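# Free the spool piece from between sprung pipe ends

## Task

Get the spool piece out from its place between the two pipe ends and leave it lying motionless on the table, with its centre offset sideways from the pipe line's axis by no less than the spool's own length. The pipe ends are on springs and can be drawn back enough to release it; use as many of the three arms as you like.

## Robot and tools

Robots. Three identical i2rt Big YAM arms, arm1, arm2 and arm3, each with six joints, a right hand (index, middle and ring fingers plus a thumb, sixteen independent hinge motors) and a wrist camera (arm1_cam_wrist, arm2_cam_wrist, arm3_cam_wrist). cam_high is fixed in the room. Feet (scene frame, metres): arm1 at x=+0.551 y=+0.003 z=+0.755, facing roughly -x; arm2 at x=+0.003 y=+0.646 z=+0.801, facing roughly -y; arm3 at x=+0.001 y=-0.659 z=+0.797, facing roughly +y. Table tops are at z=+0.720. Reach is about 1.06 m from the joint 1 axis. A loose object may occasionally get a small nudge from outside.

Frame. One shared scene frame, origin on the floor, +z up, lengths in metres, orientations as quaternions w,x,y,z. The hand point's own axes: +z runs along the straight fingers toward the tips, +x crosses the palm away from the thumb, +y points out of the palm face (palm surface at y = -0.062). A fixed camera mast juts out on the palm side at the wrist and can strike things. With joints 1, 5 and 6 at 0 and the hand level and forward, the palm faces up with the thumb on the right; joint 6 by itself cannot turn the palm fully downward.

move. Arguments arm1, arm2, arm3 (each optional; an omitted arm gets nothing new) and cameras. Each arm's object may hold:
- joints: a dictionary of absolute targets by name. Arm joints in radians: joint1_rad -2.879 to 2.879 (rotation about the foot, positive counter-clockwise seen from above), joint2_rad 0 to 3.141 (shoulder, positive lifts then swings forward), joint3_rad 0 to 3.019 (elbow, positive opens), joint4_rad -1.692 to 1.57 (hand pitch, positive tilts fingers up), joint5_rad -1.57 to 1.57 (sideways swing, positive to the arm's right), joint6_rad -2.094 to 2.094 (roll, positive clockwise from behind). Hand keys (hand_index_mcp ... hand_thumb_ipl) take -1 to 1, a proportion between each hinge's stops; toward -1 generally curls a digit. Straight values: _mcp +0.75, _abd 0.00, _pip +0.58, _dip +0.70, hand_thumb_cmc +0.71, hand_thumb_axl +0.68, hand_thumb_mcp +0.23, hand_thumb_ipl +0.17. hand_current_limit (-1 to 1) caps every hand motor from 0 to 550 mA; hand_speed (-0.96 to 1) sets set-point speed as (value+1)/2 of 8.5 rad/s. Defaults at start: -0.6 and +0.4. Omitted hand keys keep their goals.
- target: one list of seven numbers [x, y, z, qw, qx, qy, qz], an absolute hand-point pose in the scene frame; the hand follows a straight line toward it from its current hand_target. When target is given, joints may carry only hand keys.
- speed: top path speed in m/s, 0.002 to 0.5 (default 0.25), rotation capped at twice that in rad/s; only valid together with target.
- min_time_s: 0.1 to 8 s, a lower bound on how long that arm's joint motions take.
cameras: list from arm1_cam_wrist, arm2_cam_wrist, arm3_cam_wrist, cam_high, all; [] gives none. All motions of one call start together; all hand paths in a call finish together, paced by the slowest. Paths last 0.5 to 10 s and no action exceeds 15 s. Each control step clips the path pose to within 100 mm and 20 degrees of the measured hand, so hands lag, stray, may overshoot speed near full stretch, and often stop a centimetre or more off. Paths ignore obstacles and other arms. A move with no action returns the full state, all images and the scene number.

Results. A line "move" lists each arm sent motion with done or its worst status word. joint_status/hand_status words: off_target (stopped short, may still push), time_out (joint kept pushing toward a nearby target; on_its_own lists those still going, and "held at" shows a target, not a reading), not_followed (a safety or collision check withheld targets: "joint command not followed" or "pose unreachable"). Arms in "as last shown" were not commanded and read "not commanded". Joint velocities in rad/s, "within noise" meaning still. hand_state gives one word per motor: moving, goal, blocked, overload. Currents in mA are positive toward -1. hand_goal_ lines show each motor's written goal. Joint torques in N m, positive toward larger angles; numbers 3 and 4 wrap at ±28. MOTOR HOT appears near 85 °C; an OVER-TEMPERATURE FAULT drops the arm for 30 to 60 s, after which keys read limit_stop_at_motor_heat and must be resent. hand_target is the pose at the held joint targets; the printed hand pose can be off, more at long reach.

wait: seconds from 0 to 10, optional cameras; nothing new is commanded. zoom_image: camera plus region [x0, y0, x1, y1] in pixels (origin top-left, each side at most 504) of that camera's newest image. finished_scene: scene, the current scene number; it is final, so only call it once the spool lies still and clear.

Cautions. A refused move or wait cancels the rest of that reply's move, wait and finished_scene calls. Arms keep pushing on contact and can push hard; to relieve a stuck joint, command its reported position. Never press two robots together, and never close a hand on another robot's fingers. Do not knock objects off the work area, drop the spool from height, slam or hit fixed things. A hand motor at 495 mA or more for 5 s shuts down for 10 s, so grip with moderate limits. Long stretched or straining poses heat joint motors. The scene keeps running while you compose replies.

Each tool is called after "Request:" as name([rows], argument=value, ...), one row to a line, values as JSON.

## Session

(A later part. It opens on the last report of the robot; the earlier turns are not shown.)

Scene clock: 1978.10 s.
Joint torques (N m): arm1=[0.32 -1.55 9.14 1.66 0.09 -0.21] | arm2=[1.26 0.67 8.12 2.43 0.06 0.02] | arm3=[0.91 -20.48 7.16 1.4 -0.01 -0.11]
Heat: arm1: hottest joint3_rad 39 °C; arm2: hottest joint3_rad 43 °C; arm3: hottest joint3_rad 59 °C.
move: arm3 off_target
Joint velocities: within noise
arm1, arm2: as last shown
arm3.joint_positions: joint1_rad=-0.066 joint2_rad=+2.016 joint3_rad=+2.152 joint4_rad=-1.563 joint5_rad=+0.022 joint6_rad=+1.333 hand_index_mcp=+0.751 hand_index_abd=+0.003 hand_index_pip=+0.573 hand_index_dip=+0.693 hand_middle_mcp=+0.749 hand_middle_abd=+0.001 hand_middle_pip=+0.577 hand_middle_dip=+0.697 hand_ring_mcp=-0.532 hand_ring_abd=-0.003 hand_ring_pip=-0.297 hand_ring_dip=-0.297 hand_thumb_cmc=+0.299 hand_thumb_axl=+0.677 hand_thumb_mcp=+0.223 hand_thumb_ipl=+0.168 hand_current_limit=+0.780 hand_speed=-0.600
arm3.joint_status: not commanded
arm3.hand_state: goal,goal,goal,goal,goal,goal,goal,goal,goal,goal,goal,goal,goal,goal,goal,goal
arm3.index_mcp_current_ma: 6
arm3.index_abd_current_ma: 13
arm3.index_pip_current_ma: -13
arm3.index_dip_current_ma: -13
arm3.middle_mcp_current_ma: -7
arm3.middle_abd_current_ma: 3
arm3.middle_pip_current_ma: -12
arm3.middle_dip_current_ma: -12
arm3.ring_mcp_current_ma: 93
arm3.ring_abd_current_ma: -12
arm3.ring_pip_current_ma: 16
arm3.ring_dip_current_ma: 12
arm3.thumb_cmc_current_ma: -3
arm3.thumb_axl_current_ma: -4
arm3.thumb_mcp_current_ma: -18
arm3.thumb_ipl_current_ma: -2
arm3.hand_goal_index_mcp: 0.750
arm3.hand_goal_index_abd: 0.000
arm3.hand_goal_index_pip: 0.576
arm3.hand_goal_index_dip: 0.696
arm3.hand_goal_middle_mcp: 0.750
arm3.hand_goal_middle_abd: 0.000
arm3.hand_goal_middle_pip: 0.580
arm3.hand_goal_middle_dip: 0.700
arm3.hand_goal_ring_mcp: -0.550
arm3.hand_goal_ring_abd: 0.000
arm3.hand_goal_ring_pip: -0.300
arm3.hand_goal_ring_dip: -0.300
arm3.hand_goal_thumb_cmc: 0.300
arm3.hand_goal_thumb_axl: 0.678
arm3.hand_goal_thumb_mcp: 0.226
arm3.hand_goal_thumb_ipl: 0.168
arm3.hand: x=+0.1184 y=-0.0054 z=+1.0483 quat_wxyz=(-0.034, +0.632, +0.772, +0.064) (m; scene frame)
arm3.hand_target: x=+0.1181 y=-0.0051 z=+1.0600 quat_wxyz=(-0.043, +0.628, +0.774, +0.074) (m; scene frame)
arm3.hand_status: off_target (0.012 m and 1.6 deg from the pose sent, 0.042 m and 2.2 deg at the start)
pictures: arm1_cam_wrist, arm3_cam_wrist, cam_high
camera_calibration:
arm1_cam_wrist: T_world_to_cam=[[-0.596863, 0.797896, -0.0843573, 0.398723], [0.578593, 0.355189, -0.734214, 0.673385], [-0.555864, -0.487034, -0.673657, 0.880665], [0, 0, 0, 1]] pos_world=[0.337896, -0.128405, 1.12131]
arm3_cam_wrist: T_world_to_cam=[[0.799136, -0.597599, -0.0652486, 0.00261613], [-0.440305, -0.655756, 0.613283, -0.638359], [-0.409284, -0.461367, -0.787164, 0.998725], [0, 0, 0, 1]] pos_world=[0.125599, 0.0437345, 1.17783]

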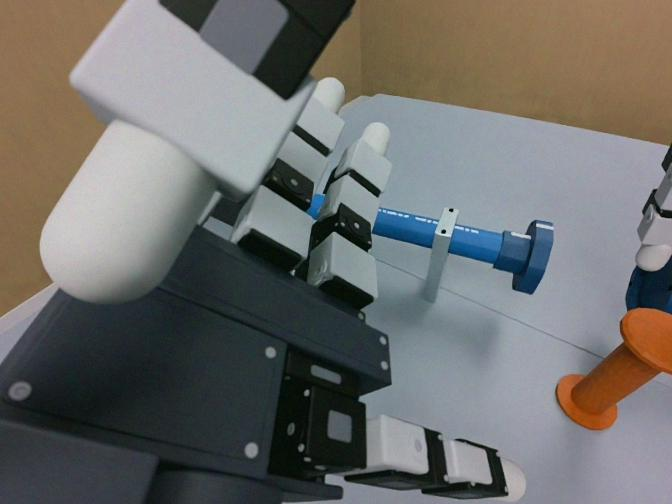

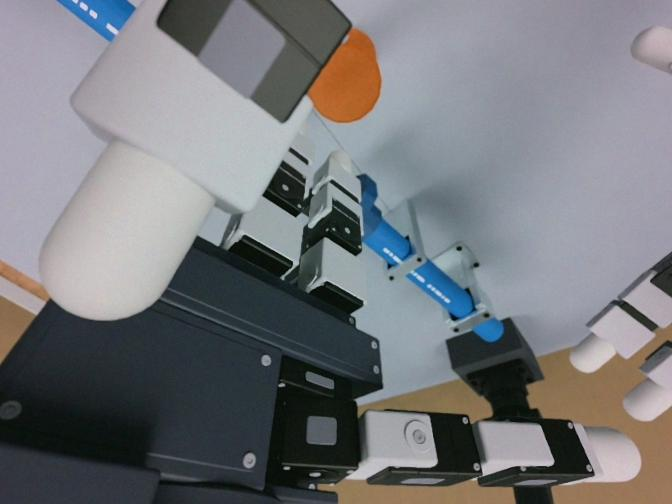

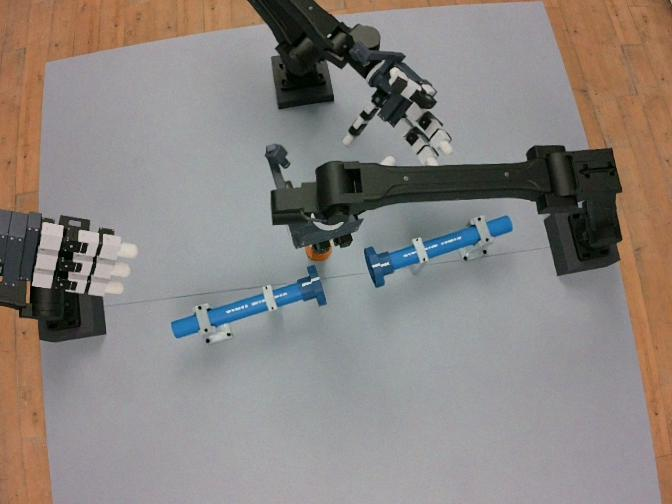

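Request:
move(arm3={"target": [0.108, -0.013, 1.0, -0.043, 0.628, 0.774, 0.074], "speed": 0.12}, cameras=["cam_high", "arm1_cam_wrist", "arm3_cam_wrist"])

Scene clock: 1995.83 s.
Joint torques (N m): arm1=[0.44 -1.49 9.16 1.65 0.09 -0.2] | arm2=[0.73 1.38 8.06 2.13 0.07 0] | arm3=[1.61 -20.31 7.23 1.4 0.15 0.04]
Heat: arm1: hottest joint3_rad 39 °C; arm2: hottest joint3_rad 43 °C; arm3: hottest joint3_rad 57 °C.
move: arm3 off_target
Joint velocities: within noise
arm1, arm2: as last shown
arm3.joint_positions: joint1_rad=-0.059 joint2_rad=+1.978 joint3_rad=+1.933 joint4_rad=-1.384 joint5_rad=+0.021 joint6_rad=+1.333 hand_index_mcp=+0.751 hand_index_abd=+0.003 hand_index_pip=+0.573 hand_index_dip=+0.693 hand_middle_mcp=+0.752 hand_middle_abd=+0.000 hand_middle_pip=+0.581 hand_middle_dip=+0.699 hand_ring_mcp=-0.532 hand_ring_abd=-0.003 hand_ring_pip=-0.297 hand_ring_dip=-0.297 hand_thumb_cmc=+0.299 hand_thumb_axl=+0.677 hand_thumb_mcp=+0.223 hand_thumb_ipl=+0.168 hand_current_limit=+0.780 hand_speed=-0.600
arm3.joint_status: not commanded
arm3.hand_state: goal,goal,goal,goal,goal,goal,goal,goal,goal,goal,goal,goal,goal,goal,goal,goal
arm3.index_mcp_current_ma: 5
arm3.index_abd_current_ma: 13
arm3.index_pip_current_ma: -13
arm3.index_dip_current_ma: -13
arm3.middle_mcp_current_ma: 8
arm3.middle_abd_current_ma: 0
arm3.middle_pip_current_ma: 3
arm3.middle_dip_current_ma: -5
arm3.ring_mcp_current_ma: 93
arm3.ring_abd_current_ma: -12
arm3.ring_pip_current_ma: 16
arm3.ring_dip_current_ma: 12
arm3.thumb_cmc_current_ma: -3
arm3.thumb_axl_current_ma: -4
arm3.thumb_mcp_current_ma: -18
arm3.thumb_ipl_current_ma: -2
arm3.hand_goal_index_mcp: 0.750
arm3.hand_goal_index_abd: 0.000
arm3.hand_goal_index_pip: 0.576
arm3.hand_goal_index_dip: 0.696
arm3.hand_goal_middle_mcp: 0.750
arm3.hand_goal_middle_abd: 0.000
arm3.hand_goal_middle_pip: 0.580
arm3.hand_goal_middle_dip: 0.700
arm3.hand_goal_ring_mcp: -0.550
arm3.hand_goal_ring_abd: 0.000
arm3.hand_goal_ring_pip: -0.300
arm3.hand_goal_ring_dip: -0.300
arm3.hand_goal_thumb_cmc: 0.300
arm3.hand_goal_thumb_axl: 0.678
arm3.hand_goal_thumb_mcp: 0.226
arm3.hand_goal_thumb_ipl: 0.168
arm3.hand: x=+0.1132 y=-0.0138 z=+0.9879 quat_wxyz=(-0.035, +0.629, +0.774, +0.063) (m; scene frame)
arm3.hand_target: x=+0.1080 y=-0.0130 z=+0.9999 quat_wxyz=(-0.043, +0.628, +0.774, +0.074) (m; scene frame)
arm3.hand_status: off_target (0.013 m and 1.6 deg from the pose sent, 0.050 m and 1.6 deg at the start)
pictures: arm1_cam_wrist, arm3_cam_wrist, cam_high
camera_calibration:
arm1_cam_wrist: T_world_to_cam=[[-0.596863, 0.797896, -0.0843573, 0.398723], [0.578593, 0.355189, -0.734214, 0.673385], [-0.555864, -0.487034, -0.673657, 0.880665], [0, 0, 0, 1]] pos_world=[0.337896, -0.128405, 1.12131]
arm3_cam_wrist: T_world_to_cam=[[0.803731, -0.591319, -0.0660119, -0.00176034], [-0.434226, -0.658792, 0.614362, -0.61094], [-0.406772, -0.465118, -0.786258, 0.943971], [0, 0, 0, 1]] pos_world=[0.12011, 0.0355348, 1.11743]

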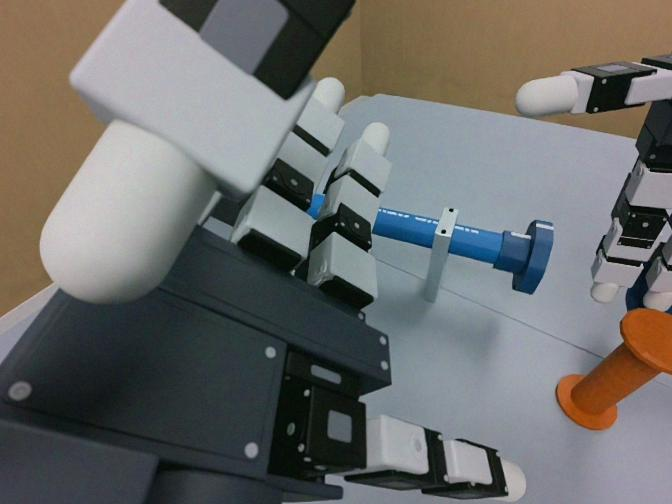

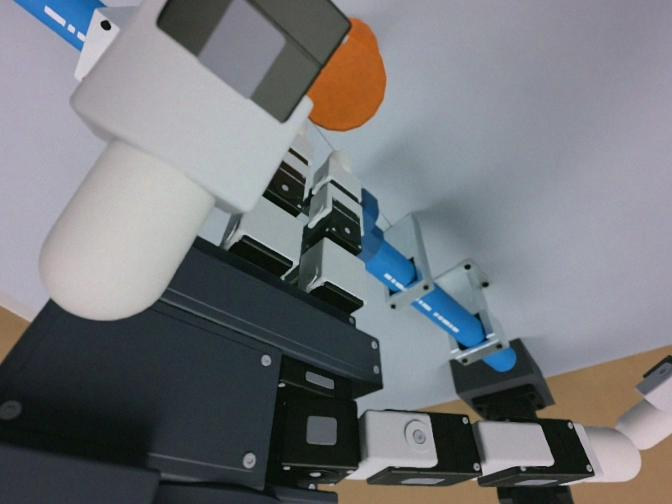

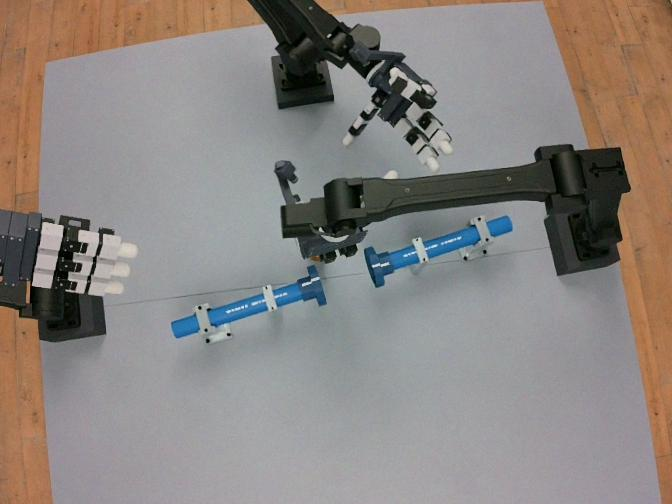

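Request:
move(arm3={"target": [0.103, -0.013, 0.972, -0.043, 0.628, 0.774, 0.074], "speed": 0.12}, cameras=["arm1_cam_wrist"])

Scene clock: 2006.47 s.
Joint torques (N m): arm1=[0.5 -1.61 9.11 1.63 0.09 -0.2] | arm2=[-0.32 1.08 8.27 2.3 0.17 0.04] | arm3=[1.49 -19.72 7.16 1.42 0.18 0.07]
Heat: arm1: hottest joint3_rad 39 °C; arm2: hottest joint3_rad 43 °C; arm3: hottest joint3_rad 56 °C.
move: arm3 done
Joint velocities: within noise
arm1: as last shown
arm2.joint_positions: joint1_rad=-0.121 joint2_rad=+0.598 joint3_rad=+1.370 joint4_rad=-1.294 joint5_rad=+0.082 joint6_rad=+1.105 hand_index_mcp=+0.755 hand_index_abd=+0.000 hand_index_pip=+0.577 hand_index_dip=+0.696 hand_middle_mcp=+0.755 hand_middle_abd=+0.000 hand_middle_pip=+0.577 hand_middle_dip=+0.696 hand_ring_mcp=+0.755 hand_ring_abd=+0.000 hand_ring_pip=+0.577 hand_ring_dip=+0.696 hand_thumb_cmc=+0.715 hand_thumb_axl=+0.677 hand_thumb_mcp=+0.226 hand_thumb_ipl=+0.168 hand_current_limit=+0.400 hand_speed=-0.600
arm2.joint_status: not commanded
arm2.hand_state: goal,goal,goal,goal,goal,goal,goal,goal,goal,goal,goal,goal,goal,goal,goal,goal
arm2.index_mcp_current_ma: 1
arm2.index_abd_current_ma: 0
arm2.index_pip_current_ma: 1
arm2.index_dip_current_ma: 0
arm2.middle_mcp_current_ma: 1
arm2.middle_abd_current_ma: 0
arm2.middle_pip_current_ma: 1
arm2.middle_dip_current_ma: 0
arm2.ring_mcp_current_ma: 1
arm2.ring_abd_current_ma: 0
arm2.ring_pip_current_ma: 1
arm2.ring_dip_current_ma: 0
arm2.thumb_cmc_current_ma: 1
arm2.thumb_axl_current_ma: -1
arm2.thumb_mcp_current_ma: 0
arm2.thumb_ipl_current_ma: 0
arm2.hand_goal_index_mcp: 0.754
arm2.hand_goal_index_abd: 0.000
arm2.hand_goal_index_pip: 0.576
arm2.hand_goal_index_dip: 0.696
arm2.hand_goal_middle_mcp: 0.754
arm2.hand_goal_middle_abd: 0.000
arm2.hand_goal_middle_pip: 0.576
arm2.hand_goal_middle_dip: 0.696
arm2.hand_goal_ring_mcp: 0.754
arm2.hand_goal_ring_abd: 0.000
arm2.hand_goal_ring_pip: 0.576
arm2.hand_goal_ring_dip: 0.696
arm2.hand_goal_thumb_cmc: 0.714
arm2.hand_goal_thumb_axl: 0.678
arm2.hand_goal_thumb_mcp: 0.226
arm2.hand_goal_thumb_ipl: 0.168
arm2.hand: x=-0.1167 y=+0.4160 z=+1.3623 quat_wxyz=(+0.452, +0.707, -0.499, +0.216) (m; scene frame)
arm2.hand_target: x=-0.1165 y=+0.4190 z=+1.3752 quat_wxyz=(+0.463, +0.700, -0.495, +0.222) (m; scene frame)
arm2.hand_status: not commanded
arm3.joint_positions: joint1_rad=-0.051 joint2_rad=+1.976 joint3_rad=+1.868 joint4_rad=-1.313 joint5_rad=+0.021 joint6_rad=+1.338 hand_index_mcp=+0.751 hand_index_abd=+0.003 hand_index_pip=+0.573 hand_index_dip=+0.693 hand_middle_mcp=+0.752 hand_middle_abd=+0.000 hand_middle_pip=+0.581 hand_middle_dip=+0.699 hand_ring_mcp=-0.532 hand_ring_abd=-0.003 hand_ring_pip=-0.297 hand_ring_dip=-0.297 hand_thumb_cmc=+0.299 hand_thumb_axl=+0.677 hand_thumb_mcp=+0.223 hand_thumb_ipl=+0.168 hand_current_limit=+0.780 hand_speed=-0.600
arm3.joint_status: not commanded
arm3.hand_state: goal,goal,goal,goal,goal,goal,goal,goal,goal,goal,goal,goal,goal,goal,goal,goal
arm3.index_mcp_current_ma: 5
arm3.index_abd_current_ma: 13
arm3.index_pip_current_ma: -13
arm3.index_dip_current_ma: -13
arm3.middle_mcp_current_ma: 8
arm3.middle_abd_current_ma: 0
arm3.middle_pip_current_ma: 3
arm3.middle_dip_current_ma: -5
arm3.ring_mcp_current_ma: 93
arm3.ring_abd_current_ma: -12
arm3.ring_pip_current_ma: 16
arm3.ring_dip_current_ma: 12
arm3.thumb_cmc_current_ma: -3
arm3.thumb_axl_current_ma: -4
arm3.thumb_mcp_current_ma: -18
arm3.thumb_ipl_current_ma: -2
arm3.hand_goal_index_mcp: 0.750
arm3.hand_goal_index_abd: 0.000
arm3.hand_goal_index_pip: 0.576
arm3.hand_goal_index_dip: 0.696
arm3.hand_goal_middle_mcp: 0.750
arm3.hand_goal_middle_abd: 0.000
arm3.hand_goal_middle_pip: 0.580
arm3.hand_goal_middle_dip: 0.700
arm3.hand_goal_ring_mcp: -0.550
arm3.hand_goal_ring_abd: 0.000
arm3.hand_goal_ring_pip: -0.300
arm3.hand_goal_ring_dip: -0.300
arm3.hand_goal_thumb_cmc: 0.300
arm3.hand_goal_thumb_axl: 0.678
arm3.hand_goal_thumb_mcp: 0.226
arm3.hand_goal_thumb_ipl: 0.168
arm3.hand: x=+0.1081 y=-0.0140 z=+0.9643 quat_wxyz=(-0.037, +0.628, +0.775, +0.065) (m; scene frame)
arm3.hand_target: x=+0.1030 y=-0.0130 z=+0.9719 quat_wxyz=(-0.043, +0.628, +0.774, +0.074) (m; scene frame)
arm3.hand_status: done (0.009 m and 1.2 deg from the pose sent, 0.019 m and 1.6 deg at the start)
pictures: arm1_cam_wrist
camera_calibration:
arm1_cam_wrist: T_world_to_cam=[[-0.596863, 0.797896, -0.0843573, 0.398723], [0.578593, 0.355189, -0.734214, 0.673385], [-0.555864, -0.487034, -0.673657, 0.880665], [0, 0, 0, 1]] pos_world=[0.337896, -0.128405, 1.12131]

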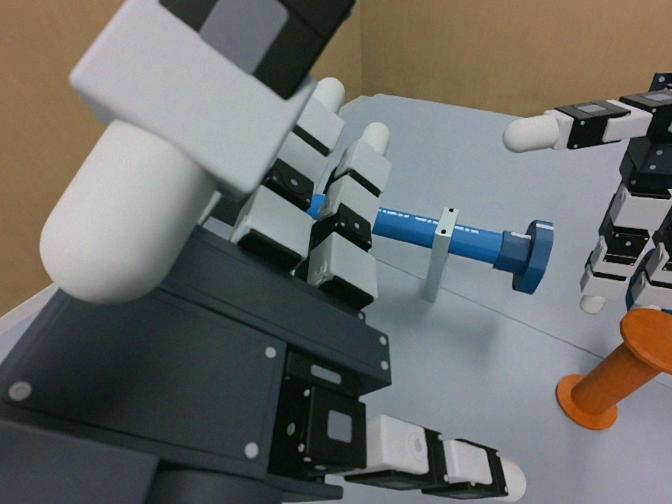

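Request:
move(arm3={"target": [0.195, 0.003, 0.972, -0.043, 0.628, 0.774, 0.074], "speed": 0.07}, cameras=["arm1_cam_wrist", "cam_high", "arm3_cam_wrist"])

Scene clock: 2014.13 s.
Joint torques (N m): arm1=[0.44 -1.96 9.13 1.62 0.1 -0.19] | arm2=[0.15 0.5 8.03 2.33 0.11 0] | arm3=[0.21 -18.43 11.43 0.73 0.04 -0.11]
Heat: arm1: hottest joint3_rad 40 °C; arm2: hottest joint3_rad 43 °C; arm3: hottest joint3_rad 56 °C.
move: arm3 off_target
Joint velocities: within noise
arm1, arm2: as last shown
arm3.joint_positions: joint1_rad=-0.177 joint2_rad=+2.019 joint3_rad=+1.917 joint4_rad=-1.333 joint5_rad=+0.000 joint6_rad=+1.216 hand_index_mcp=+0.751 hand_index_abd=+0.003 hand_index_pip=+0.573 hand_index_dip=+0.693 hand_middle_mcp=+0.754 hand_middle_abd=+0.000 hand_middle_pip=+0.583 hand_middle_dip=+0.699 hand_ring_mcp=-0.532 hand_ring_abd=-0.003 hand_ring_pip=-0.297 hand_ring_dip=-0.297 hand_thumb_cmc=+0.299 hand_thumb_axl=+0.677 hand_thumb_mcp=+0.223 hand_thumb_ipl=+0.168 hand_current_limit=+0.780 hand_speed=-0.600
arm3.joint_status: not commanded
arm3.hand_state: goal,goal,goal,goal,goal,goal,goal,goal,goal,goal,goal,goal,goal,goal,goal,goal
arm3.index_mcp_current_ma: 4
arm3.index_abd_current_ma: 13
arm3.index_pip_current_ma: -13
arm3.index_dip_current_ma: -13
arm3.middle_mcp_current_ma: 23
arm3.middle_abd_current_ma: 0
arm3.middle_pip_current_ma: 13
arm3.middle_dip_current_ma: -4
arm3.ring_mcp_current_ma: 93
arm3.ring_abd_current_ma: -12
arm3.ring_pip_current_ma: 16
arm3.ring_dip_current_ma: 12
arm3.thumb_cmc_current_ma: -3
arm3.thumb_axl_current_ma: -4
arm3.thumb_mcp_current_ma: -18
arm3.thumb_ipl_current_ma: -2
arm3.hand_goal_index_mcp: 0.750
arm3.hand_goal_index_abd: 0.000
arm3.hand_goal_index_pip: 0.576
arm3.hand_goal_index_dip: 0.696
arm3.hand_goal_middle_mcp: 0.750
arm3.hand_goal_middle_abd: 0.000
arm3.hand_goal_middle_pip: 0.580
arm3.hand_goal_middle_dip: 0.700
arm3.hand_goal_ring_mcp: -0.550
arm3.hand_goal_ring_abd: 0.000
arm3.hand_goal_ring_pip: -0.300
arm3.hand_goal_ring_dip: -0.300
arm3.hand_goal_thumb_cmc: 0.300
arm3.hand_goal_thumb_axl: 0.678
arm3.hand_goal_thumb_mcp: 0.226
arm3.hand_goal_thumb_ipl: 0.168
arm3.hand: x=+0.1877 y=-0.0109 z=+0.9563 quat_wxyz=(-0.034, +0.629, +0.774, +0.058) (m; scene frame)
arm3.hand_target: x=+0.1947 y=+0.0020 z=+0.9722 quat_wxyz=(-0.043, +0.628, +0.774, +0.075) (m; scene frame)
arm3.hand_status: off_target (0.022 m and 2.1 deg from the pose sent, 0.089 m and 1.2 deg at the start)
pictures: arm1_cam_wrist, arm3_cam_wrist, cam_high
camera_calibration:
arm1_cam_wrist: T_world_to_cam=[[-0.596863, 0.797896, -0.0843573, 0.398723], [0.578593, 0.355189, -0.734214, 0.673385], [-0.555864, -0.487034, -0.673657, 0.880665], [0, 0, 0, 1]] pos_world=[0.337896, -0.128405, 1.12131]
arm3_cam_wrist: T_world_to_cam=[[0.803765, -0.591377, -0.0650831, -0.0629979], [-0.431044, -0.65424, 0.621426, -0.564637], [-0.410077, -0.471427, -0.780765, 0.946068], [0, 0, 0, 1]] pos_world=[0.195213, 0.0393382, 1.08544]

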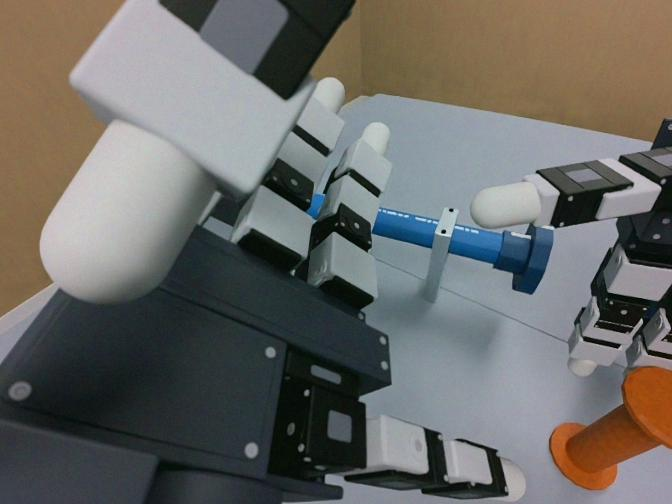

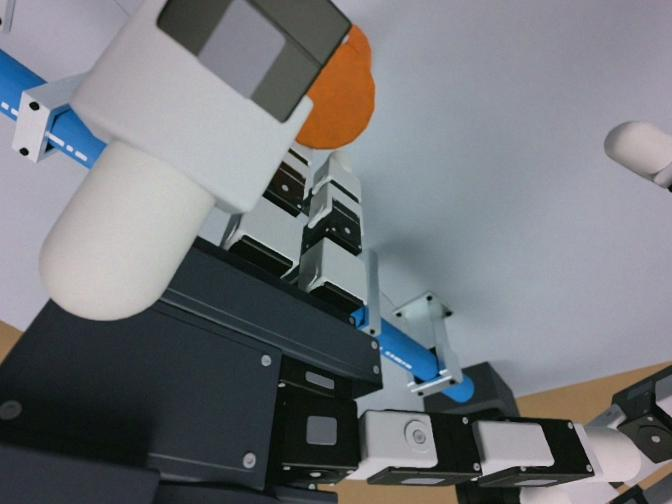

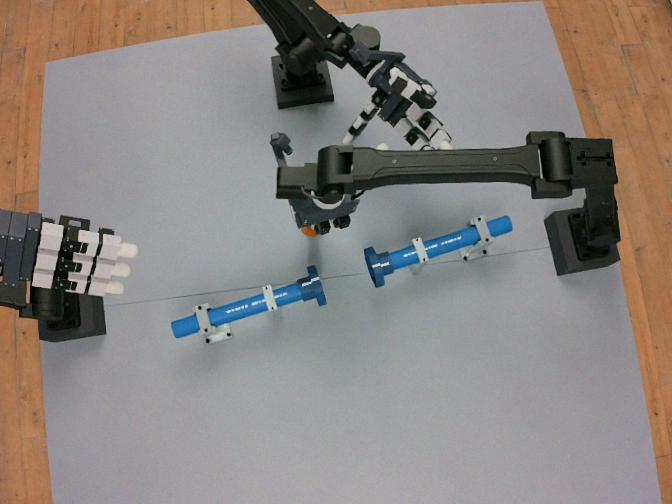

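Request:
move(arm1={"joints": {"joint1_rad": 1.15}, "min_time_s": 2}, arm3={"joints": {"hand_index_dip": 0.2, "hand_middle_dip": 0.2}}, cameras=["arm1_cam_wrist", "cam_high", "arm3_cam_wrist"])

Scene clock: 2047.87 s.
Joint torques (N m): arm1=[0.38 -1.73 9.14 1.65 0.07 -0.2] | arm2=[0.91 0.67 8.38 2.32 0.05 -0.04] | arm3=[0.26 -18.67 11.44 0.73 0.13 -0.1]
Heat: arm1: hottest joint3_rad 40 °C; arm2: hottest joint3_rad 43 °C; arm3: hottest joint3_rad 58 °C.
move: arm1 done; arm3 done
Joint velocities: within noise
arm1.joint_positions: joint1_rad=+1.143 joint2_rad=+0.766 joint3_rad=+0.262 joint4_rad=+0.529 joint5_rad=+0.173 joint6_rad=+0.772 hand_index_mcp=+0.768 hand_index_abd=+0.008 hand_index_pip=+0.206 hand_index_dip=+0.698 hand_middle_mcp=+0.760 hand_middle_abd=+0.001 hand_middle_pip=+0.203 hand_middle_dip=+0.697 hand_ring_mcp=-0.550 hand_ring_abd=+0.001 hand_ring_pip=-0.229 hand_ring_dip=-0.328 hand_thumb_cmc=+0.721 hand_thumb_axl=+0.677 hand_thumb_mcp=+0.226 hand_thumb_ipl=+0.168 hand_current_limit=+0.780 hand_speed=-0.800
arm1.joint_status: all done
arm1.hand_state: goal,goal,goal,goal,goal,goal,goal,goal,goal,goal,goal,goal,goal,goal,goal,goal
arm1.index_mcp_current_ma: 18
arm1.index_abd_current_ma: 6
arm1.index_pip_current_ma: 5
arm1.index_dip_current_ma: -1
arm1.middle_mcp_current_ma: 5
arm1.middle_abd_current_ma: 0
arm1.middle_pip_current_ma: 1
arm1.middle_dip_current_ma: -1
arm1.ring_mcp_current_ma: 0
arm1.ring_abd_current_ma: 0
arm1.ring_pip_current_ma: 0
arm1.ring_dip_current_ma: 1
arm1.thumb_cmc_current_ma: 6
arm1.thumb_axl_current_ma: 0
arm1.thumb_mcp_current_ma: 0
arm1.thumb_ipl_current_ma: 0
arm1.hand_goal_index_mcp: 0.754
arm1.hand_goal_index_abd: 0.000
arm1.hand_goal_index_pip: 0.200
arm1.hand_goal_index_dip: 0.700
arm1.hand_goal_middle_mcp: 0.754
arm1.hand_goal_middle_abd: 0.000
arm1.hand_goal_middle_pip: 0.200
arm1.hand_goal_middle_dip: 0.700
arm1.hand_goal_ring_mcp: -0.550
arm1.hand_goal_ring_abd: 0.000
arm1.hand_goal_ring_pip: -0.230
arm1.hand_goal_ring_dip: -0.330
arm1.hand_goal_thumb_cmc: 0.714
arm1.hand_goal_thumb_axl: 0.678
arm1.hand_goal_thumb_mcp: 0.226
arm1.hand_goal_thumb_ipl: 0.168
arm1.hand: x=+0.3193 y=-0.2891 z=+1.0665 quat_wxyz=(+0.715, +0.546, -0.431, +0.072) (m; scene frame)
arm1.hand_target: x=+0.3206 y=-0.2910 z=+1.0692 quat_wxyz=(+0.715, +0.546, -0.431, +0.077) (m; scene frame)
arm1.hand_status: not commanded
arm2: as last shown
arm3.joint_positions: joint1_rad=-0.177 joint2_rad=+2.022 joint3_rad=+1.917 joint4_rad=-1.333 joint5_rad=-0.002 joint6_rad=+1.215 hand_index_mcp=+0.751 hand_index_abd=+0.003 hand_index_pip=+0.573 hand_index_dip=+0.203 hand_middle_mcp=+0.758 hand_middle_abd=+0.000 hand_middle_pip=+0.585 hand_middle_dip=+0.209 hand_ring_mcp=-0.532 hand_ring_abd=-0.003 hand_ring_pip=-0.297 hand_ring_dip=-0.297 hand_thumb_cmc=+0.299 hand_thumb_axl=+0.677 hand_thumb_mcp=+0.223 hand_thumb_ipl=+0.168 hand_current_limit=+0.780 hand_speed=-0.600
arm3.joint_status: all done
arm3.hand_state: goal,goal,goal,goal,goal,goal,goal,goal,goal,goal,goal,goal,goal,goal,goal,goal
arm3.index_mcp_current_ma: 4
arm3.index_abd_current_ma: 13
arm3.index_pip_current_ma: -13
arm3.index_dip_current_ma: 16
arm3.middle_mcp_current_ma: 40
arm3.middle_abd_current_ma: 0
arm3.middle_pip_current_ma: 26
arm3.middle_dip_current_ma: 43
arm3.ring_mcp_current_ma: 93
arm3.ring_abd_current_ma: -12
arm3.ring_pip_current_ma: 16
arm3.ring_dip_current_ma: 12
arm3.thumb_cmc_current_ma: -3
arm3.thumb_axl_current_ma: -4
arm3.thumb_mcp_current_ma: -18
arm3.thumb_ipl_current_ma: -2
arm3.hand_goal_index_mcp: 0.750
arm3.hand_goal_index_abd: 0.000
arm3.hand_goal_index_pip: 0.576
arm3.hand_goal_index_dip: 0.200
arm3.hand_goal_middle_mcp: 0.750
arm3.hand_goal_middle_abd: 0.000
arm3.hand_goal_middle_pip: 0.580
arm3.hand_goal_middle_dip: 0.200
arm3.hand_goal_ring_mcp: -0.550
arm3.hand_goal_ring_abd: 0.000
arm3.hand_goal_ring_pip: -0.300
arm3.hand_goal_ring_dip: -0.300
arm3.hand_goal_thumb_cmc: 0.300
arm3.hand_goal_thumb_axl: 0.678
arm3.hand_goal_thumb_mcp: 0.226
arm3.hand_goal_thumb_ipl: 0.168
arm3.hand: x=+0.1874 y=-0.0107 z=+0.9542 quat_wxyz=(-0.034, +0.629, +0.775, +0.057) (m; scene frame)
arm3.hand_target: x=+0.1947 y=+0.0020 z=+0.9722 quat_wxyz=(-0.043, +0.628, +0.774, +0.075) (m; scene frame)
arm3.hand_status: not commanded
pictures: arm1_cam_wrist, arm3_cam_wrist, cam_high
camera_calibration:
arm1_cam_wrist: T_world_to_cam=[[-0.86108, 0.502078, -0.0803652, 0.542503], [0.392659, 0.556184, -0.732447, 0.773791], [-0.323047, -0.662252, -0.676064, 0.754867], [0, 0, 0, 1]] pos_world=[0.40716, -0.202836, 1.1207]
arm3_cam_wrist: T_world_to_cam=[[0.803981, -0.591059, -0.0653015, -0.0625902], [-0.429222, -0.652806, 0.62419, -0.56633], [-0.411562, -0.473808, -0.778539, 0.942444], [0, 0, 0, 1]] pos_world=[0.195114, 0.0398394, 1.08314]

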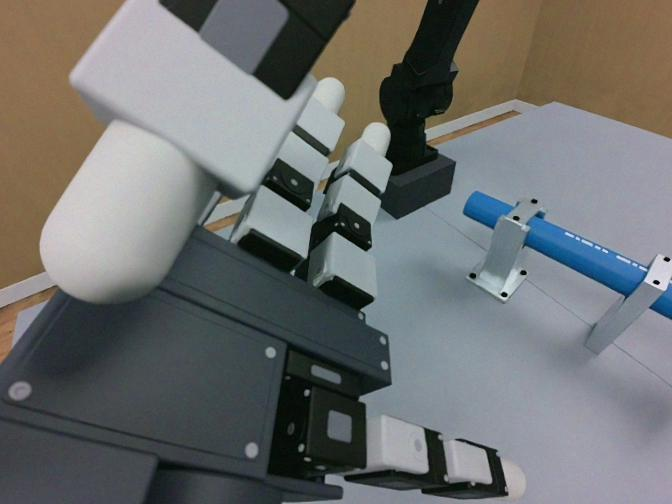

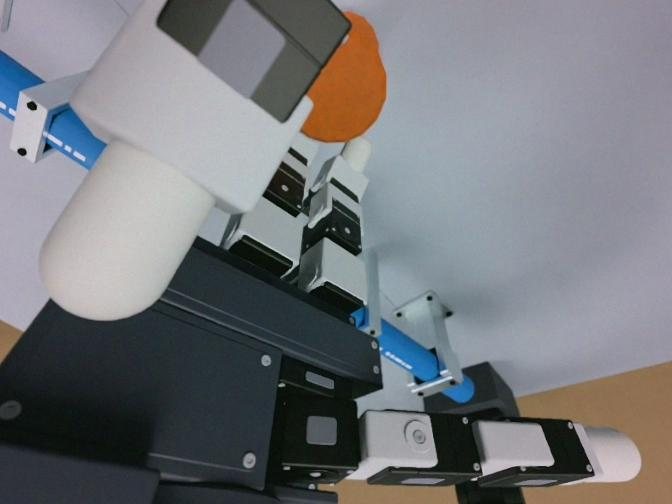

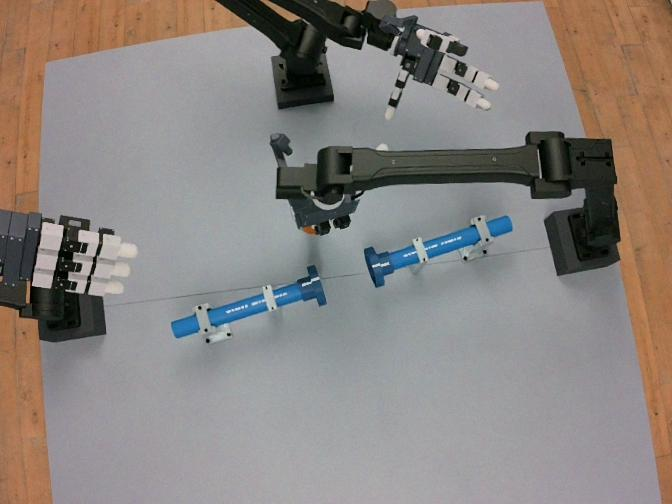

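Request:
move(arm3={"target": [0.235, 0.01, 1.04, -0.043, 0.628, 0.774, 0.074], "speed": 0.08}, cameras=["cam_high", "arm3_cam_wrist"])

Scene clock: 2052.63 s.
Joint torques (N m): arm1=[0.32 -1.55 9.11 1.61 0.08 -0.21] | arm2=[-0.03 1.67 8.08 2.09 0.08 -0.01] | arm3=[0.21 -19.19 11.49 0.73 -0.05 -0.1]
Heat: arm1: hottest joint3_rad 40 °C; arm2: hottest joint3_rad 43 °C; arm3: hottest joint3_rad 58 °C.
move: arm3 off_target
Joint velocities: within noise
arm1, arm2: as last shown
arm3.joint_positions: joint1_rad=-0.235 joint2_rad=+2.081 joint3_rad=+2.193 joint4_rad=-1.549 joint5_rad=-0.008 joint6_rad=+1.158 hand_index_mcp=+0.751 hand_index_abd=+0.003 hand_index_pip=+0.573 hand_index_dip=+0.203 hand_middle_mcp=+0.752 hand_middle_abd=+0.000 hand_middle_pip=+0.583 hand_middle_dip=+0.203 hand_ring_mcp=-0.532 hand_ring_abd=-0.003 hand_ring_pip=-0.297 hand_ring_dip=-0.297 hand_thumb_cmc=+0.299 hand_thumb_axl=+0.677 hand_thumb_mcp=+0.223 hand_thumb_ipl=+0.168 hand_current_limit=+0.780 hand_speed=-0.600
arm3.joint_status: not commanded
arm3.hand_state: goal,goal,goal,goal,goal,goal,goal,goal,goal,goal,goal,goal,goal,goal,goal,goal
arm3.index_mcp_current_ma: 4
arm3.index_abd_current_ma: 13
arm3.index_pip_current_ma: -13
arm3.index_dip_current_ma: 16
arm3.middle_mcp_current_ma: 8
arm3.middle_abd_current_ma: 0
arm3.middle_pip_current_ma: 13
arm3.middle_dip_current_ma: 15
arm3.ring_mcp_current_ma: 93
arm3.ring_abd_current_ma: -12
arm3.ring_pip_current_ma: 16
arm3.ring_dip_current_ma: 12
arm3.thumb_cmc_current_ma: -3
arm3.thumb_axl_current_ma: -4
arm3.thumb_mcp_current_ma: -18
arm3.thumb_ipl_current_ma: -2
arm3.hand_goal_index_mcp: 0.750
arm3.hand_goal_index_abd: 0.000
arm3.hand_goal_index_pip: 0.576
arm3.hand_goal_index_dip: 0.200
arm3.hand_goal_middle_mcp: 0.750
arm3.hand_goal_middle_abd: 0.000
arm3.hand_goal_middle_pip: 0.580
arm3.hand_goal_middle_dip: 0.200
arm3.hand_goal_ring_mcp: -0.550
arm3.hand_goal_ring_abd: 0.000
arm3.hand_goal_ring_pip: -0.300
arm3.hand_goal_ring_dip: -0.300
arm3.hand_goal_thumb_cmc: 0.300
arm3.hand_goal_thumb_axl: 0.678
arm3.hand_goal_thumb_mcp: 0.226
arm3.hand_goal_thumb_ipl: 0.168
arm3.hand: x=+0.2280 y=+0.0003 z=+1.0234 quat_wxyz=(-0.034, +0.629, +0.774, +0.058) (m; scene frame)
arm3.hand_target: x=+0.2348 y=+0.0090 z=+1.0400 quat_wxyz=(-0.043, +0.628, +0.774, +0.075) (m; scene frame)
arm3.hand_status: off_target (0.021 m and 2.1 deg from the pose sent, 0.100 m and 2.3 deg at the start)
pictures: arm3_cam_wrist, cam_high
camera_calibration:
arm3_cam_wrist: T_world_to_cam=[[0.80357, -0.59165, -0.0650041, -0.0843247], [-0.430726, -0.653402, 0.622528, -0.582769], [-0.410793, -0.472246, -0.779893, 1.01941], [0, 0, 0, 1]] pos_world=[0.235513, 0.0507387, 1.15234]

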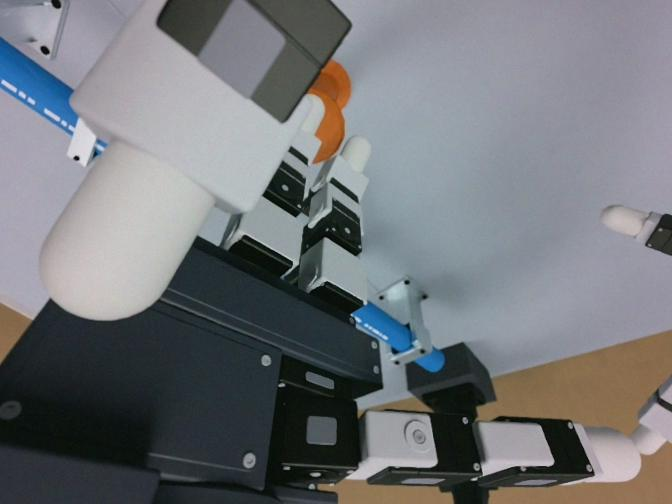

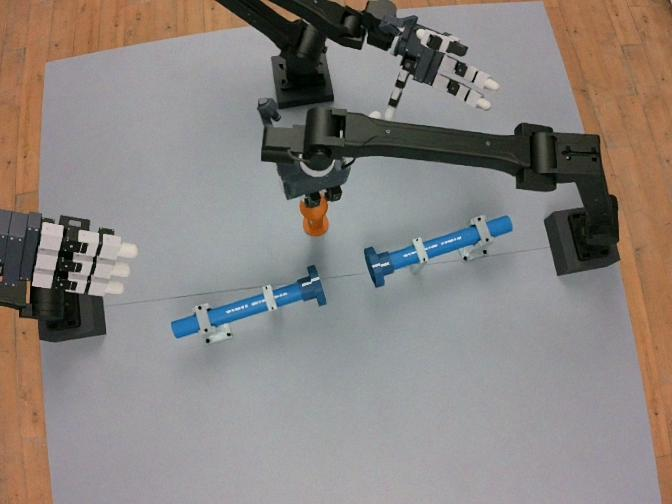

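Request:
zoom_image(camera="cam_high", region=[220, 140, 420, 290])

Request:
zoom_image(camera="arm3_cam_wrist", region=[240, 20, 440, 220])

Scaled by 2.520 from the camera's 672x504 image, which has a finer 960x720 frame.

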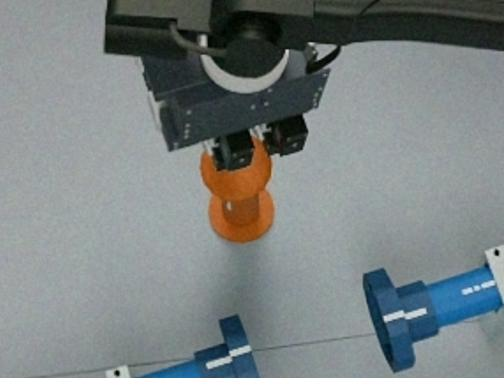

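Scaled by 2.520 from the camera's 672x504 image, which has a finer 960x720 frame.

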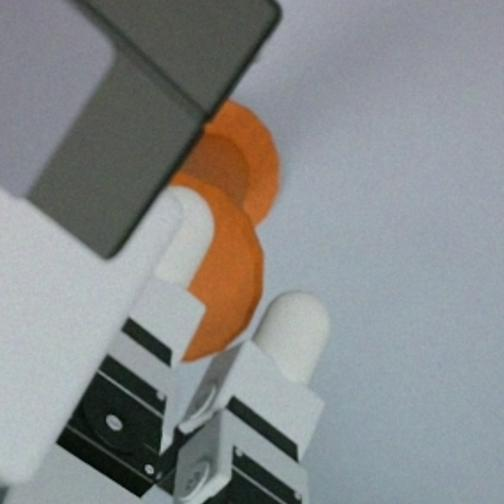

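Request:
move(arm3={"target": [0.14, 0.012, 1.04, -0.043, 0.628, 0.774, 0.074], "speed": 0.15, "joints": {"hand_index_dip": 0.65, "hand_middle_dip": 0.65}})

Request:
move(arm3={"target": [0.14, 0.014, 0.975, -0.043, 0.628, 0.774, 0.074], "speed": 0.15}, cameras=["cam_high", "arm3_cam_wrist"])

Scene clock: 2084.37 s.
Joint torques (N m): arm1=[0.26 -1.85 9.09 1.68 0.08 -0.2] | arm2=[-0.32 0.97 7.87 1.84 0.08 -0.01] | arm3=[0.26 -21.77 7.09 1.42 0.16 0.04]
Heat: arm1: hottest joint3_rad 40 °C; arm2: hottest joint3_rad 43 °C; arm3: hottest joint3_rad 57 °C.
move: arm3 off_target
Joint velocities: within noise
arm1, arm2: as last shown
arm3.joint_positions: joint1_rad=-0.092 joint2_rad=+2.075 joint3_rad=+2.188 joint4_rad=-1.543 joint5_rad=+0.012 joint6_rad=+1.282 hand_index_mcp=+0.751 hand_index_abd=+0.003 hand_index_pip=+0.573 hand_index_dip=+0.647 hand_middle_mcp=+0.751 hand_middle_abd=+0.000 hand_middle_pip=+0.582 hand_middle_dip=+0.647 hand_ring_mcp=-0.532 hand_ring_abd=-0.003 hand_ring_pip=-0.297 hand_ring_dip=-0.297 hand_thumb_cmc=+0.299 hand_thumb_axl=+0.677 hand_thumb_mcp=+0.223 hand_thumb_ipl=+0.168 hand_current_limit=+0.780 hand_speed=-0.600
arm3.joint_status: all done
arm3.hand_state: goal,goal,goal,goal,goal,goal,goal,goal,goal,goal,goal,goal,goal,goal,goal,goal
arm3.index_mcp_current_ma: 4
arm3.index_abd_current_ma: 13
arm3.index_pip_current_ma: -13
arm3.index_dip_current_ma: -13
arm3.middle_mcp_current_ma: 5
arm3.middle_abd_current_ma: 0
arm3.middle_pip_current_ma: 12
arm3.middle_dip_current_ma: -13
arm3.ring_mcp_current_ma: 93
arm3.ring_abd_current_ma: -12
arm3.ring_pip_current_ma: 16
arm3.ring_dip_current_ma: 12
arm3.thumb_cmc_current_ma: -3
arm3.thumb_axl_current_ma: -4
arm3.thumb_mcp_current_ma: -18
arm3.thumb_ipl_current_ma: -2
arm3.hand_goal_index_mcp: 0.750
arm3.hand_goal_index_abd: 0.000
arm3.hand_goal_index_pip: 0.576
arm3.hand_goal_index_dip: 0.650
arm3.hand_goal_middle_mcp: 0.750
arm3.hand_goal_middle_abd: 0.000
arm3.hand_goal_middle_pip: 0.580
arm3.hand_goal_middle_dip: 0.650
arm3.hand_goal_ring_mcp: -0.550
arm3.hand_goal_ring_abd: 0.000
arm3.hand_goal_ring_pip: -0.300
arm3.hand_goal_ring_dip: -0.300
arm3.hand_goal_thumb_cmc: 0.300
arm3.hand_goal_thumb_axl: 0.678
arm3.hand_goal_thumb_mcp: 0.226
arm3.hand_goal_thumb_ipl: 0.168
arm3.hand: x=+0.1349 y=+0.0144 z=+1.0252 quat_wxyz=(-0.035, +0.622, +0.780, +0.061) (m; scene frame)
arm3.hand_target: x=+0.1400 y=+0.0118 z=+1.0400 quat_wxyz=(-0.043, +0.628, +0.774, +0.074) (m; scene frame)
arm3.hand_status: off_target (0.016 m and 2.0 deg from the pose sent, 0.090 m and 2.1 deg at the start)
pictures: none

Scene clock: 2085.53 s.
Joint torques (N m): arm1=[0.26 -1.85 9.09 1.68 0.08 -0.21] | arm2=[0.26 1.03 7.95 2.19 0.05 0.06] | arm3=[0.32 -20.78 7.15 1.44 0.16 0.06]
Heat: arm1: hottest joint3_rad 40 °C; arm2: hottest joint3_rad 43 °C; arm3: hottest joint3_rad 57 °C.
move: arm3 done
Joint velocities: within noise
arm1, arm2: as last shown
arm3.joint_positions: joint1_rad=-0.092 joint2_rad=+2.060 joint3_rad=+2.012 joint4_rad=-1.370 joint5_rad=+0.012 joint6_rad=+1.284 hand_index_mcp=+0.751 hand_index_abd=+0.003 hand_index_pip=+0.573 hand_index_dip=+0.647 hand_middle_mcp=+0.751 hand_middle_abd=+0.000 hand_middle_pip=+0.582 hand_middle_dip=+0.647 hand_ring_mcp=-0.532 hand_ring_abd=-0.003 hand_ring_pip=-0.297 hand_ring_dip=-0.297 hand_thumb_cmc=+0.299 hand_thumb_axl=+0.677 hand_thumb_mcp=+0.223 hand_thumb_ipl=+0.168 hand_current_limit=+0.780 hand_speed=-0.600
arm3.joint_status: not commanded
arm3.hand_state: goal,goal,goal,goal,goal,goal,goal,goal,goal,goal,goal,goal,goal,goal,goal,goal
arm3.index_mcp_current_ma: 4
arm3.index_abd_current_ma: 13
arm3.index_pip_current_ma: -13
arm3.index_dip_current_ma: -13
arm3.middle_mcp_current_ma: 5
arm3.middle_abd_current_ma: 0
arm3.middle_pip_current_ma: 12
arm3.middle_dip_current_ma: -13
arm3.ring_mcp_current_ma: 93
arm3.ring_abd_current_ma: -12
arm3.ring_pip_current_ma: 16
arm3.ring_dip_current_ma: 12
arm3.thumb_cmc_current_ma: -3
arm3.thumb_axl_current_ma: -4
arm3.thumb_mcp_current_ma: -18
arm3.thumb_ipl_current_ma: -2
arm3.hand_goal_index_mcp: 0.750
arm3.hand_goal_index_abd: 0.000
arm3.hand_goal_index_pip: 0.576
arm3.hand_goal_index_dip: 0.650
arm3.hand_goal_middle_mcp: 0.750
arm3.hand_goal_middle_abd: 0.000
arm3.hand_goal_middle_pip: 0.580
arm3.hand_goal_middle_dip: 0.650
arm3.hand_goal_ring_mcp: -0.550
arm3.hand_goal_ring_abd: 0.000
arm3.hand_goal_ring_pip: -0.300
arm3.hand_goal_ring_dip: -0.300
arm3.hand_goal_thumb_cmc: 0.300
arm3.hand_goal_thumb_axl: 0.678
arm3.hand_goal_thumb_mcp: 0.226
arm3.hand_goal_thumb_ipl: 0.168
arm3.hand: x=+0.1349 y=+0.0147 z=+0.9683 quat_wxyz=(-0.038, +0.622, +0.779, +0.066) (m; scene frame)
arm3.hand_target: x=+0.1400 y=+0.0140 z=+0.9751 quat_wxyz=(-0.043, +0.628, +0.774, +0.074) (m; scene frame)
arm3.hand_status: done (0.008 m and 1.4 deg from the pose sent, 0.050 m and 2.0 deg at the start)
pictures: arm3_cam_wrist, cam_high
camera_calibration:
arm3_cam_wrist: T_world_to_cam=[[0.813659, -0.576881, -0.071879, 0.000432858], [-0.42247, -0.671697, 0.608557, -0.566541], [-0.399346, -0.464792, -0.790248, 0.953386], [0, 0, 0, 1]] pos_world=[0.141032, 0.0628314, 1.09821]

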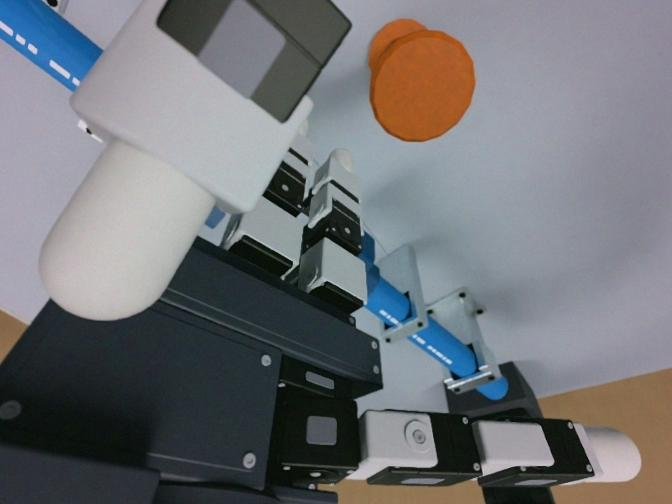

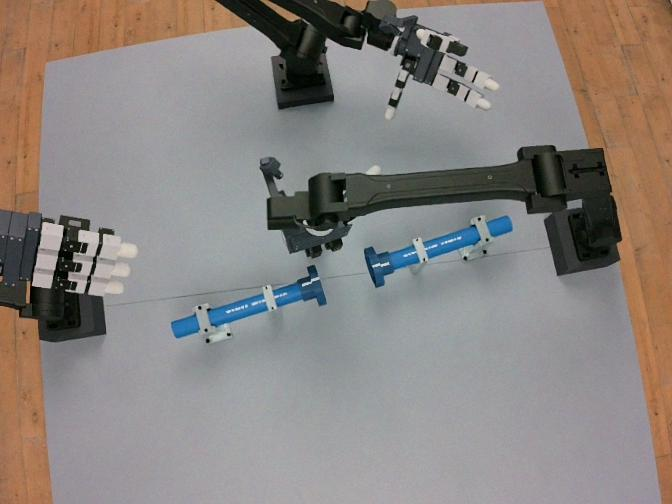

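Request:
move(arm3={"target": [0.172, 0.014, 0.972, -0.043, 0.628, 0.774, 0.074], "speed": 0.15})

Request:
move(arm3={"target": [0.275, 0.029, 0.975, -0.043, 0.628, 0.774, 0.074], "speed": 0.07}, cameras=["cam_high", "arm3_cam_wrist"])

Scene clock: 2099.83 s.
Joint torques (N m): arm1=[0.21 -1.67 9.14 1.59 0.08 -0.2] | arm2=[0.03 1.38 8.2 2.19 0.11 -0.01] | arm3=[0.91 -20.01 7.76 1.44 -0.02 -0.1]
Heat: arm1: hottest joint3_rad 40 °C; arm2: hottest joint3_rad 43 °C; arm3: hottest joint3_rad 57 °C.
move: arm3 done
Joint velocities: within noise
arm1, arm2: as last shown
arm3.joint_positions: joint1_rad=-0.148 joint2_rad=+2.060 joint3_rad=+2.012 joint4_rad=-1.367 joint5_rad=+0.008 joint6_rad=+1.253 hand_index_mcp=+0.751 hand_index_abd=+0.003 hand_index_pip=+0.573 hand_index_dip=+0.647 hand_middle_mcp=+0.751 hand_middle_abd=+0.000 hand_middle_pip=+0.582 hand_middle_dip=+0.647 hand_ring_mcp=-0.532 hand_ring_abd=-0.003 hand_ring_pip=-0.297 hand_ring_dip=-0.297 hand_thumb_cmc=+0.299 hand_thumb_axl=+0.677 hand_thumb_mcp=+0.223 hand_thumb_ipl=+0.168 hand_current_limit=+0.780 hand_speed=-0.600
arm3.joint_status: not commanded
arm3.hand_state: goal,goal,goal,goal,goal,goal,goal,goal,goal,goal,goal,goal,goal,goal,goal,goal
arm3.index_mcp_current_ma: 4
arm3.index_abd_current_ma: 13
arm3.index_pip_current_ma: -13
arm3.index_dip_current_ma: -13
arm3.middle_mcp_current_ma: 4
arm3.middle_abd_current_ma: 0
arm3.middle_pip_current_ma: 11
arm3.middle_dip_current_ma: -13
arm3.ring_mcp_current_ma: 93
arm3.ring_abd_current_ma: -12
arm3.ring_pip_current_ma: 16
arm3.ring_dip_current_ma: 12
arm3.thumb_cmc_current_ma: -3
arm3.thumb_axl_current_ma: -4
arm3.thumb_mcp_current_ma: -18
arm3.thumb_ipl_current_ma: -2
arm3.hand_goal_index_mcp: 0.750
arm3.hand_goal_index_abd: 0.000
arm3.hand_goal_index_pip: 0.576
arm3.hand_goal_index_dip: 0.650
arm3.hand_goal_middle_mcp: 0.750
arm3.hand_goal_middle_abd: 0.000
arm3.hand_goal_middle_pip: 0.580
arm3.hand_goal_middle_dip: 0.650
arm3.hand_goal_ring_mcp: -0.550
arm3.hand_goal_ring_abd: 0.000
arm3.hand_goal_ring_pip: -0.300
arm3.hand_goal_ring_dip: -0.300
arm3.hand_goal_thumb_cmc: 0.300
arm3.hand_goal_thumb_axl: 0.678
arm3.hand_goal_thumb_mcp: 0.226
arm3.hand_goal_thumb_ipl: 0.168
arm3.hand: x=+0.1723 y=+0.0096 z=+0.9684 quat_wxyz=(-0.038, +0.632, +0.771, +0.068) (m; scene frame)
arm3.hand_target: x=+0.1719 y=+0.0139 z=+0.9721 quat_wxyz=(-0.043, +0.628, +0.774, +0.074) (m; scene frame)
arm3.hand_status: done (0.006 m and 1.1 deg from the pose sent, 0.037 m and 1.4 deg at the start)
pictures: none

Scene clock: 2102.03 s.
Joint torques (N m): arm1=[0.32 -1.79 9.16 1.58 0.09 -0.2] | arm2=[-0.38 1.03 8.27 2.04 0.06 -0.03] | arm3=[0.56 -20.25 11.51 0.75 -0.03 -0.11]
Heat: arm1: hottest joint3_rad 40 °C; arm2: hottest joint3_rad 43 °C; arm3: hottest joint3_rad 57 °C.
move: arm3 off_target
Joint velocities: within noise
arm1, arm2: as last shown
arm3.joint_positions: joint1_rad=-0.288 joint2_rad=+2.163 joint3_rad=+2.162 joint4_rad=-1.436 joint5_rad=-0.017 joint6_rad=+1.108 hand_index_mcp=+0.752 hand_index_abd=+0.003 hand_index_pip=+0.579 hand_index_dip=+0.649 hand_middle_mcp=+0.752 hand_middle_abd=+0.000 hand_middle_pip=+0.582 hand_middle_dip=+0.648 hand_ring_mcp=-0.532 hand_ring_abd=-0.003 hand_ring_pip=-0.297 hand_ring_dip=-0.297 hand_thumb_cmc=+0.299 hand_thumb_axl=+0.677 hand_thumb_mcp=+0.223 hand_thumb_ipl=+0.168 hand_current_limit=+0.780 hand_speed=-0.600
arm3.joint_status: not commanded
arm3.hand_state: goal,goal,goal,goal,goal,goal,goal,goal,goal,goal,goal,goal,goal,goal,goal,goal
arm3.index_mcp_current_ma: 10
arm3.index_abd_current_ma: 12
arm3.index_pip_current_ma: 13
arm3.index_dip_current_ma: -6
arm3.middle_mcp_current_ma: 10
arm3.middle_abd_current_ma: 0
arm3.middle_pip_current_ma: 11
arm3.middle_dip_current_ma: -11
arm3.ring_mcp_current_ma: 93
arm3.ring_abd_current_ma: -12
arm3.ring_pip_current_ma: 16
arm3.ring_dip_current_ma: 12
arm3.thumb_cmc_current_ma: -3
arm3.thumb_axl_current_ma: -4
arm3.thumb_mcp_current_ma: -18
arm3.thumb_ipl_current_ma: -2
arm3.hand_goal_index_mcp: 0.750
arm3.hand_goal_index_abd: 0.000
arm3.hand_goal_index_pip: 0.576
arm3.hand_goal_index_dip: 0.650
arm3.hand_goal_middle_mcp: 0.750
arm3.hand_goal_middle_abd: 0.000
arm3.hand_goal_middle_pip: 0.580
arm3.hand_goal_middle_dip: 0.650
arm3.hand_goal_ring_mcp: -0.550
arm3.hand_goal_ring_abd: 0.000
arm3.hand_goal_ring_pip: -0.300
arm3.hand_goal_ring_dip: -0.300
arm3.hand_goal_thumb_cmc: 0.300
arm3.hand_goal_thumb_axl: 0.678
arm3.hand_goal_thumb_mcp: 0.226
arm3.hand_goal_thumb_ipl: 0.168
arm3.hand: x=+0.2681 y=+0.0173 z=+0.9591 quat_wxyz=(-0.035, +0.630, +0.773, +0.058) (m; scene frame)
arm3.hand_target: x=+0.2747 y=+0.0281 z=+0.9752 quat_wxyz=(-0.043, +0.628, +0.774, +0.075) (m; scene frame)
arm3.hand_status: off_target (0.021 m and 2.1 deg from the pose sent, 0.105 m and 1.1 deg at the start)
pictures: arm3_cam_wrist, cam_high
camera_calibration:
arm3_cam_wrist: T_world_to_cam=[[0.801884, -0.593638, -0.0676515, -0.107754], [-0.431107, -0.653267, 0.622406, -0.514236], [-0.413678, -0.469932, -0.779765, 0.994481], [0, 0, 0, 1]] pos_world=[0.27611, 0.067438, 1.08824]

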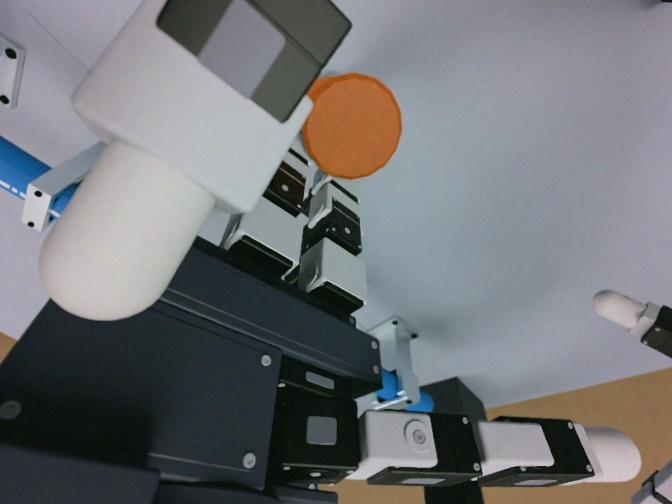

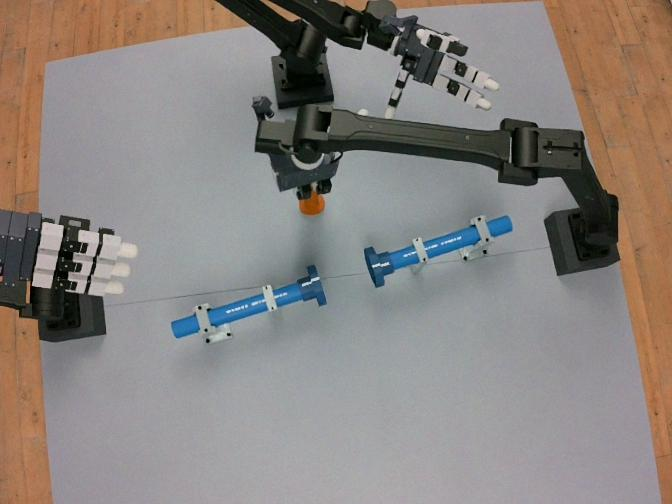

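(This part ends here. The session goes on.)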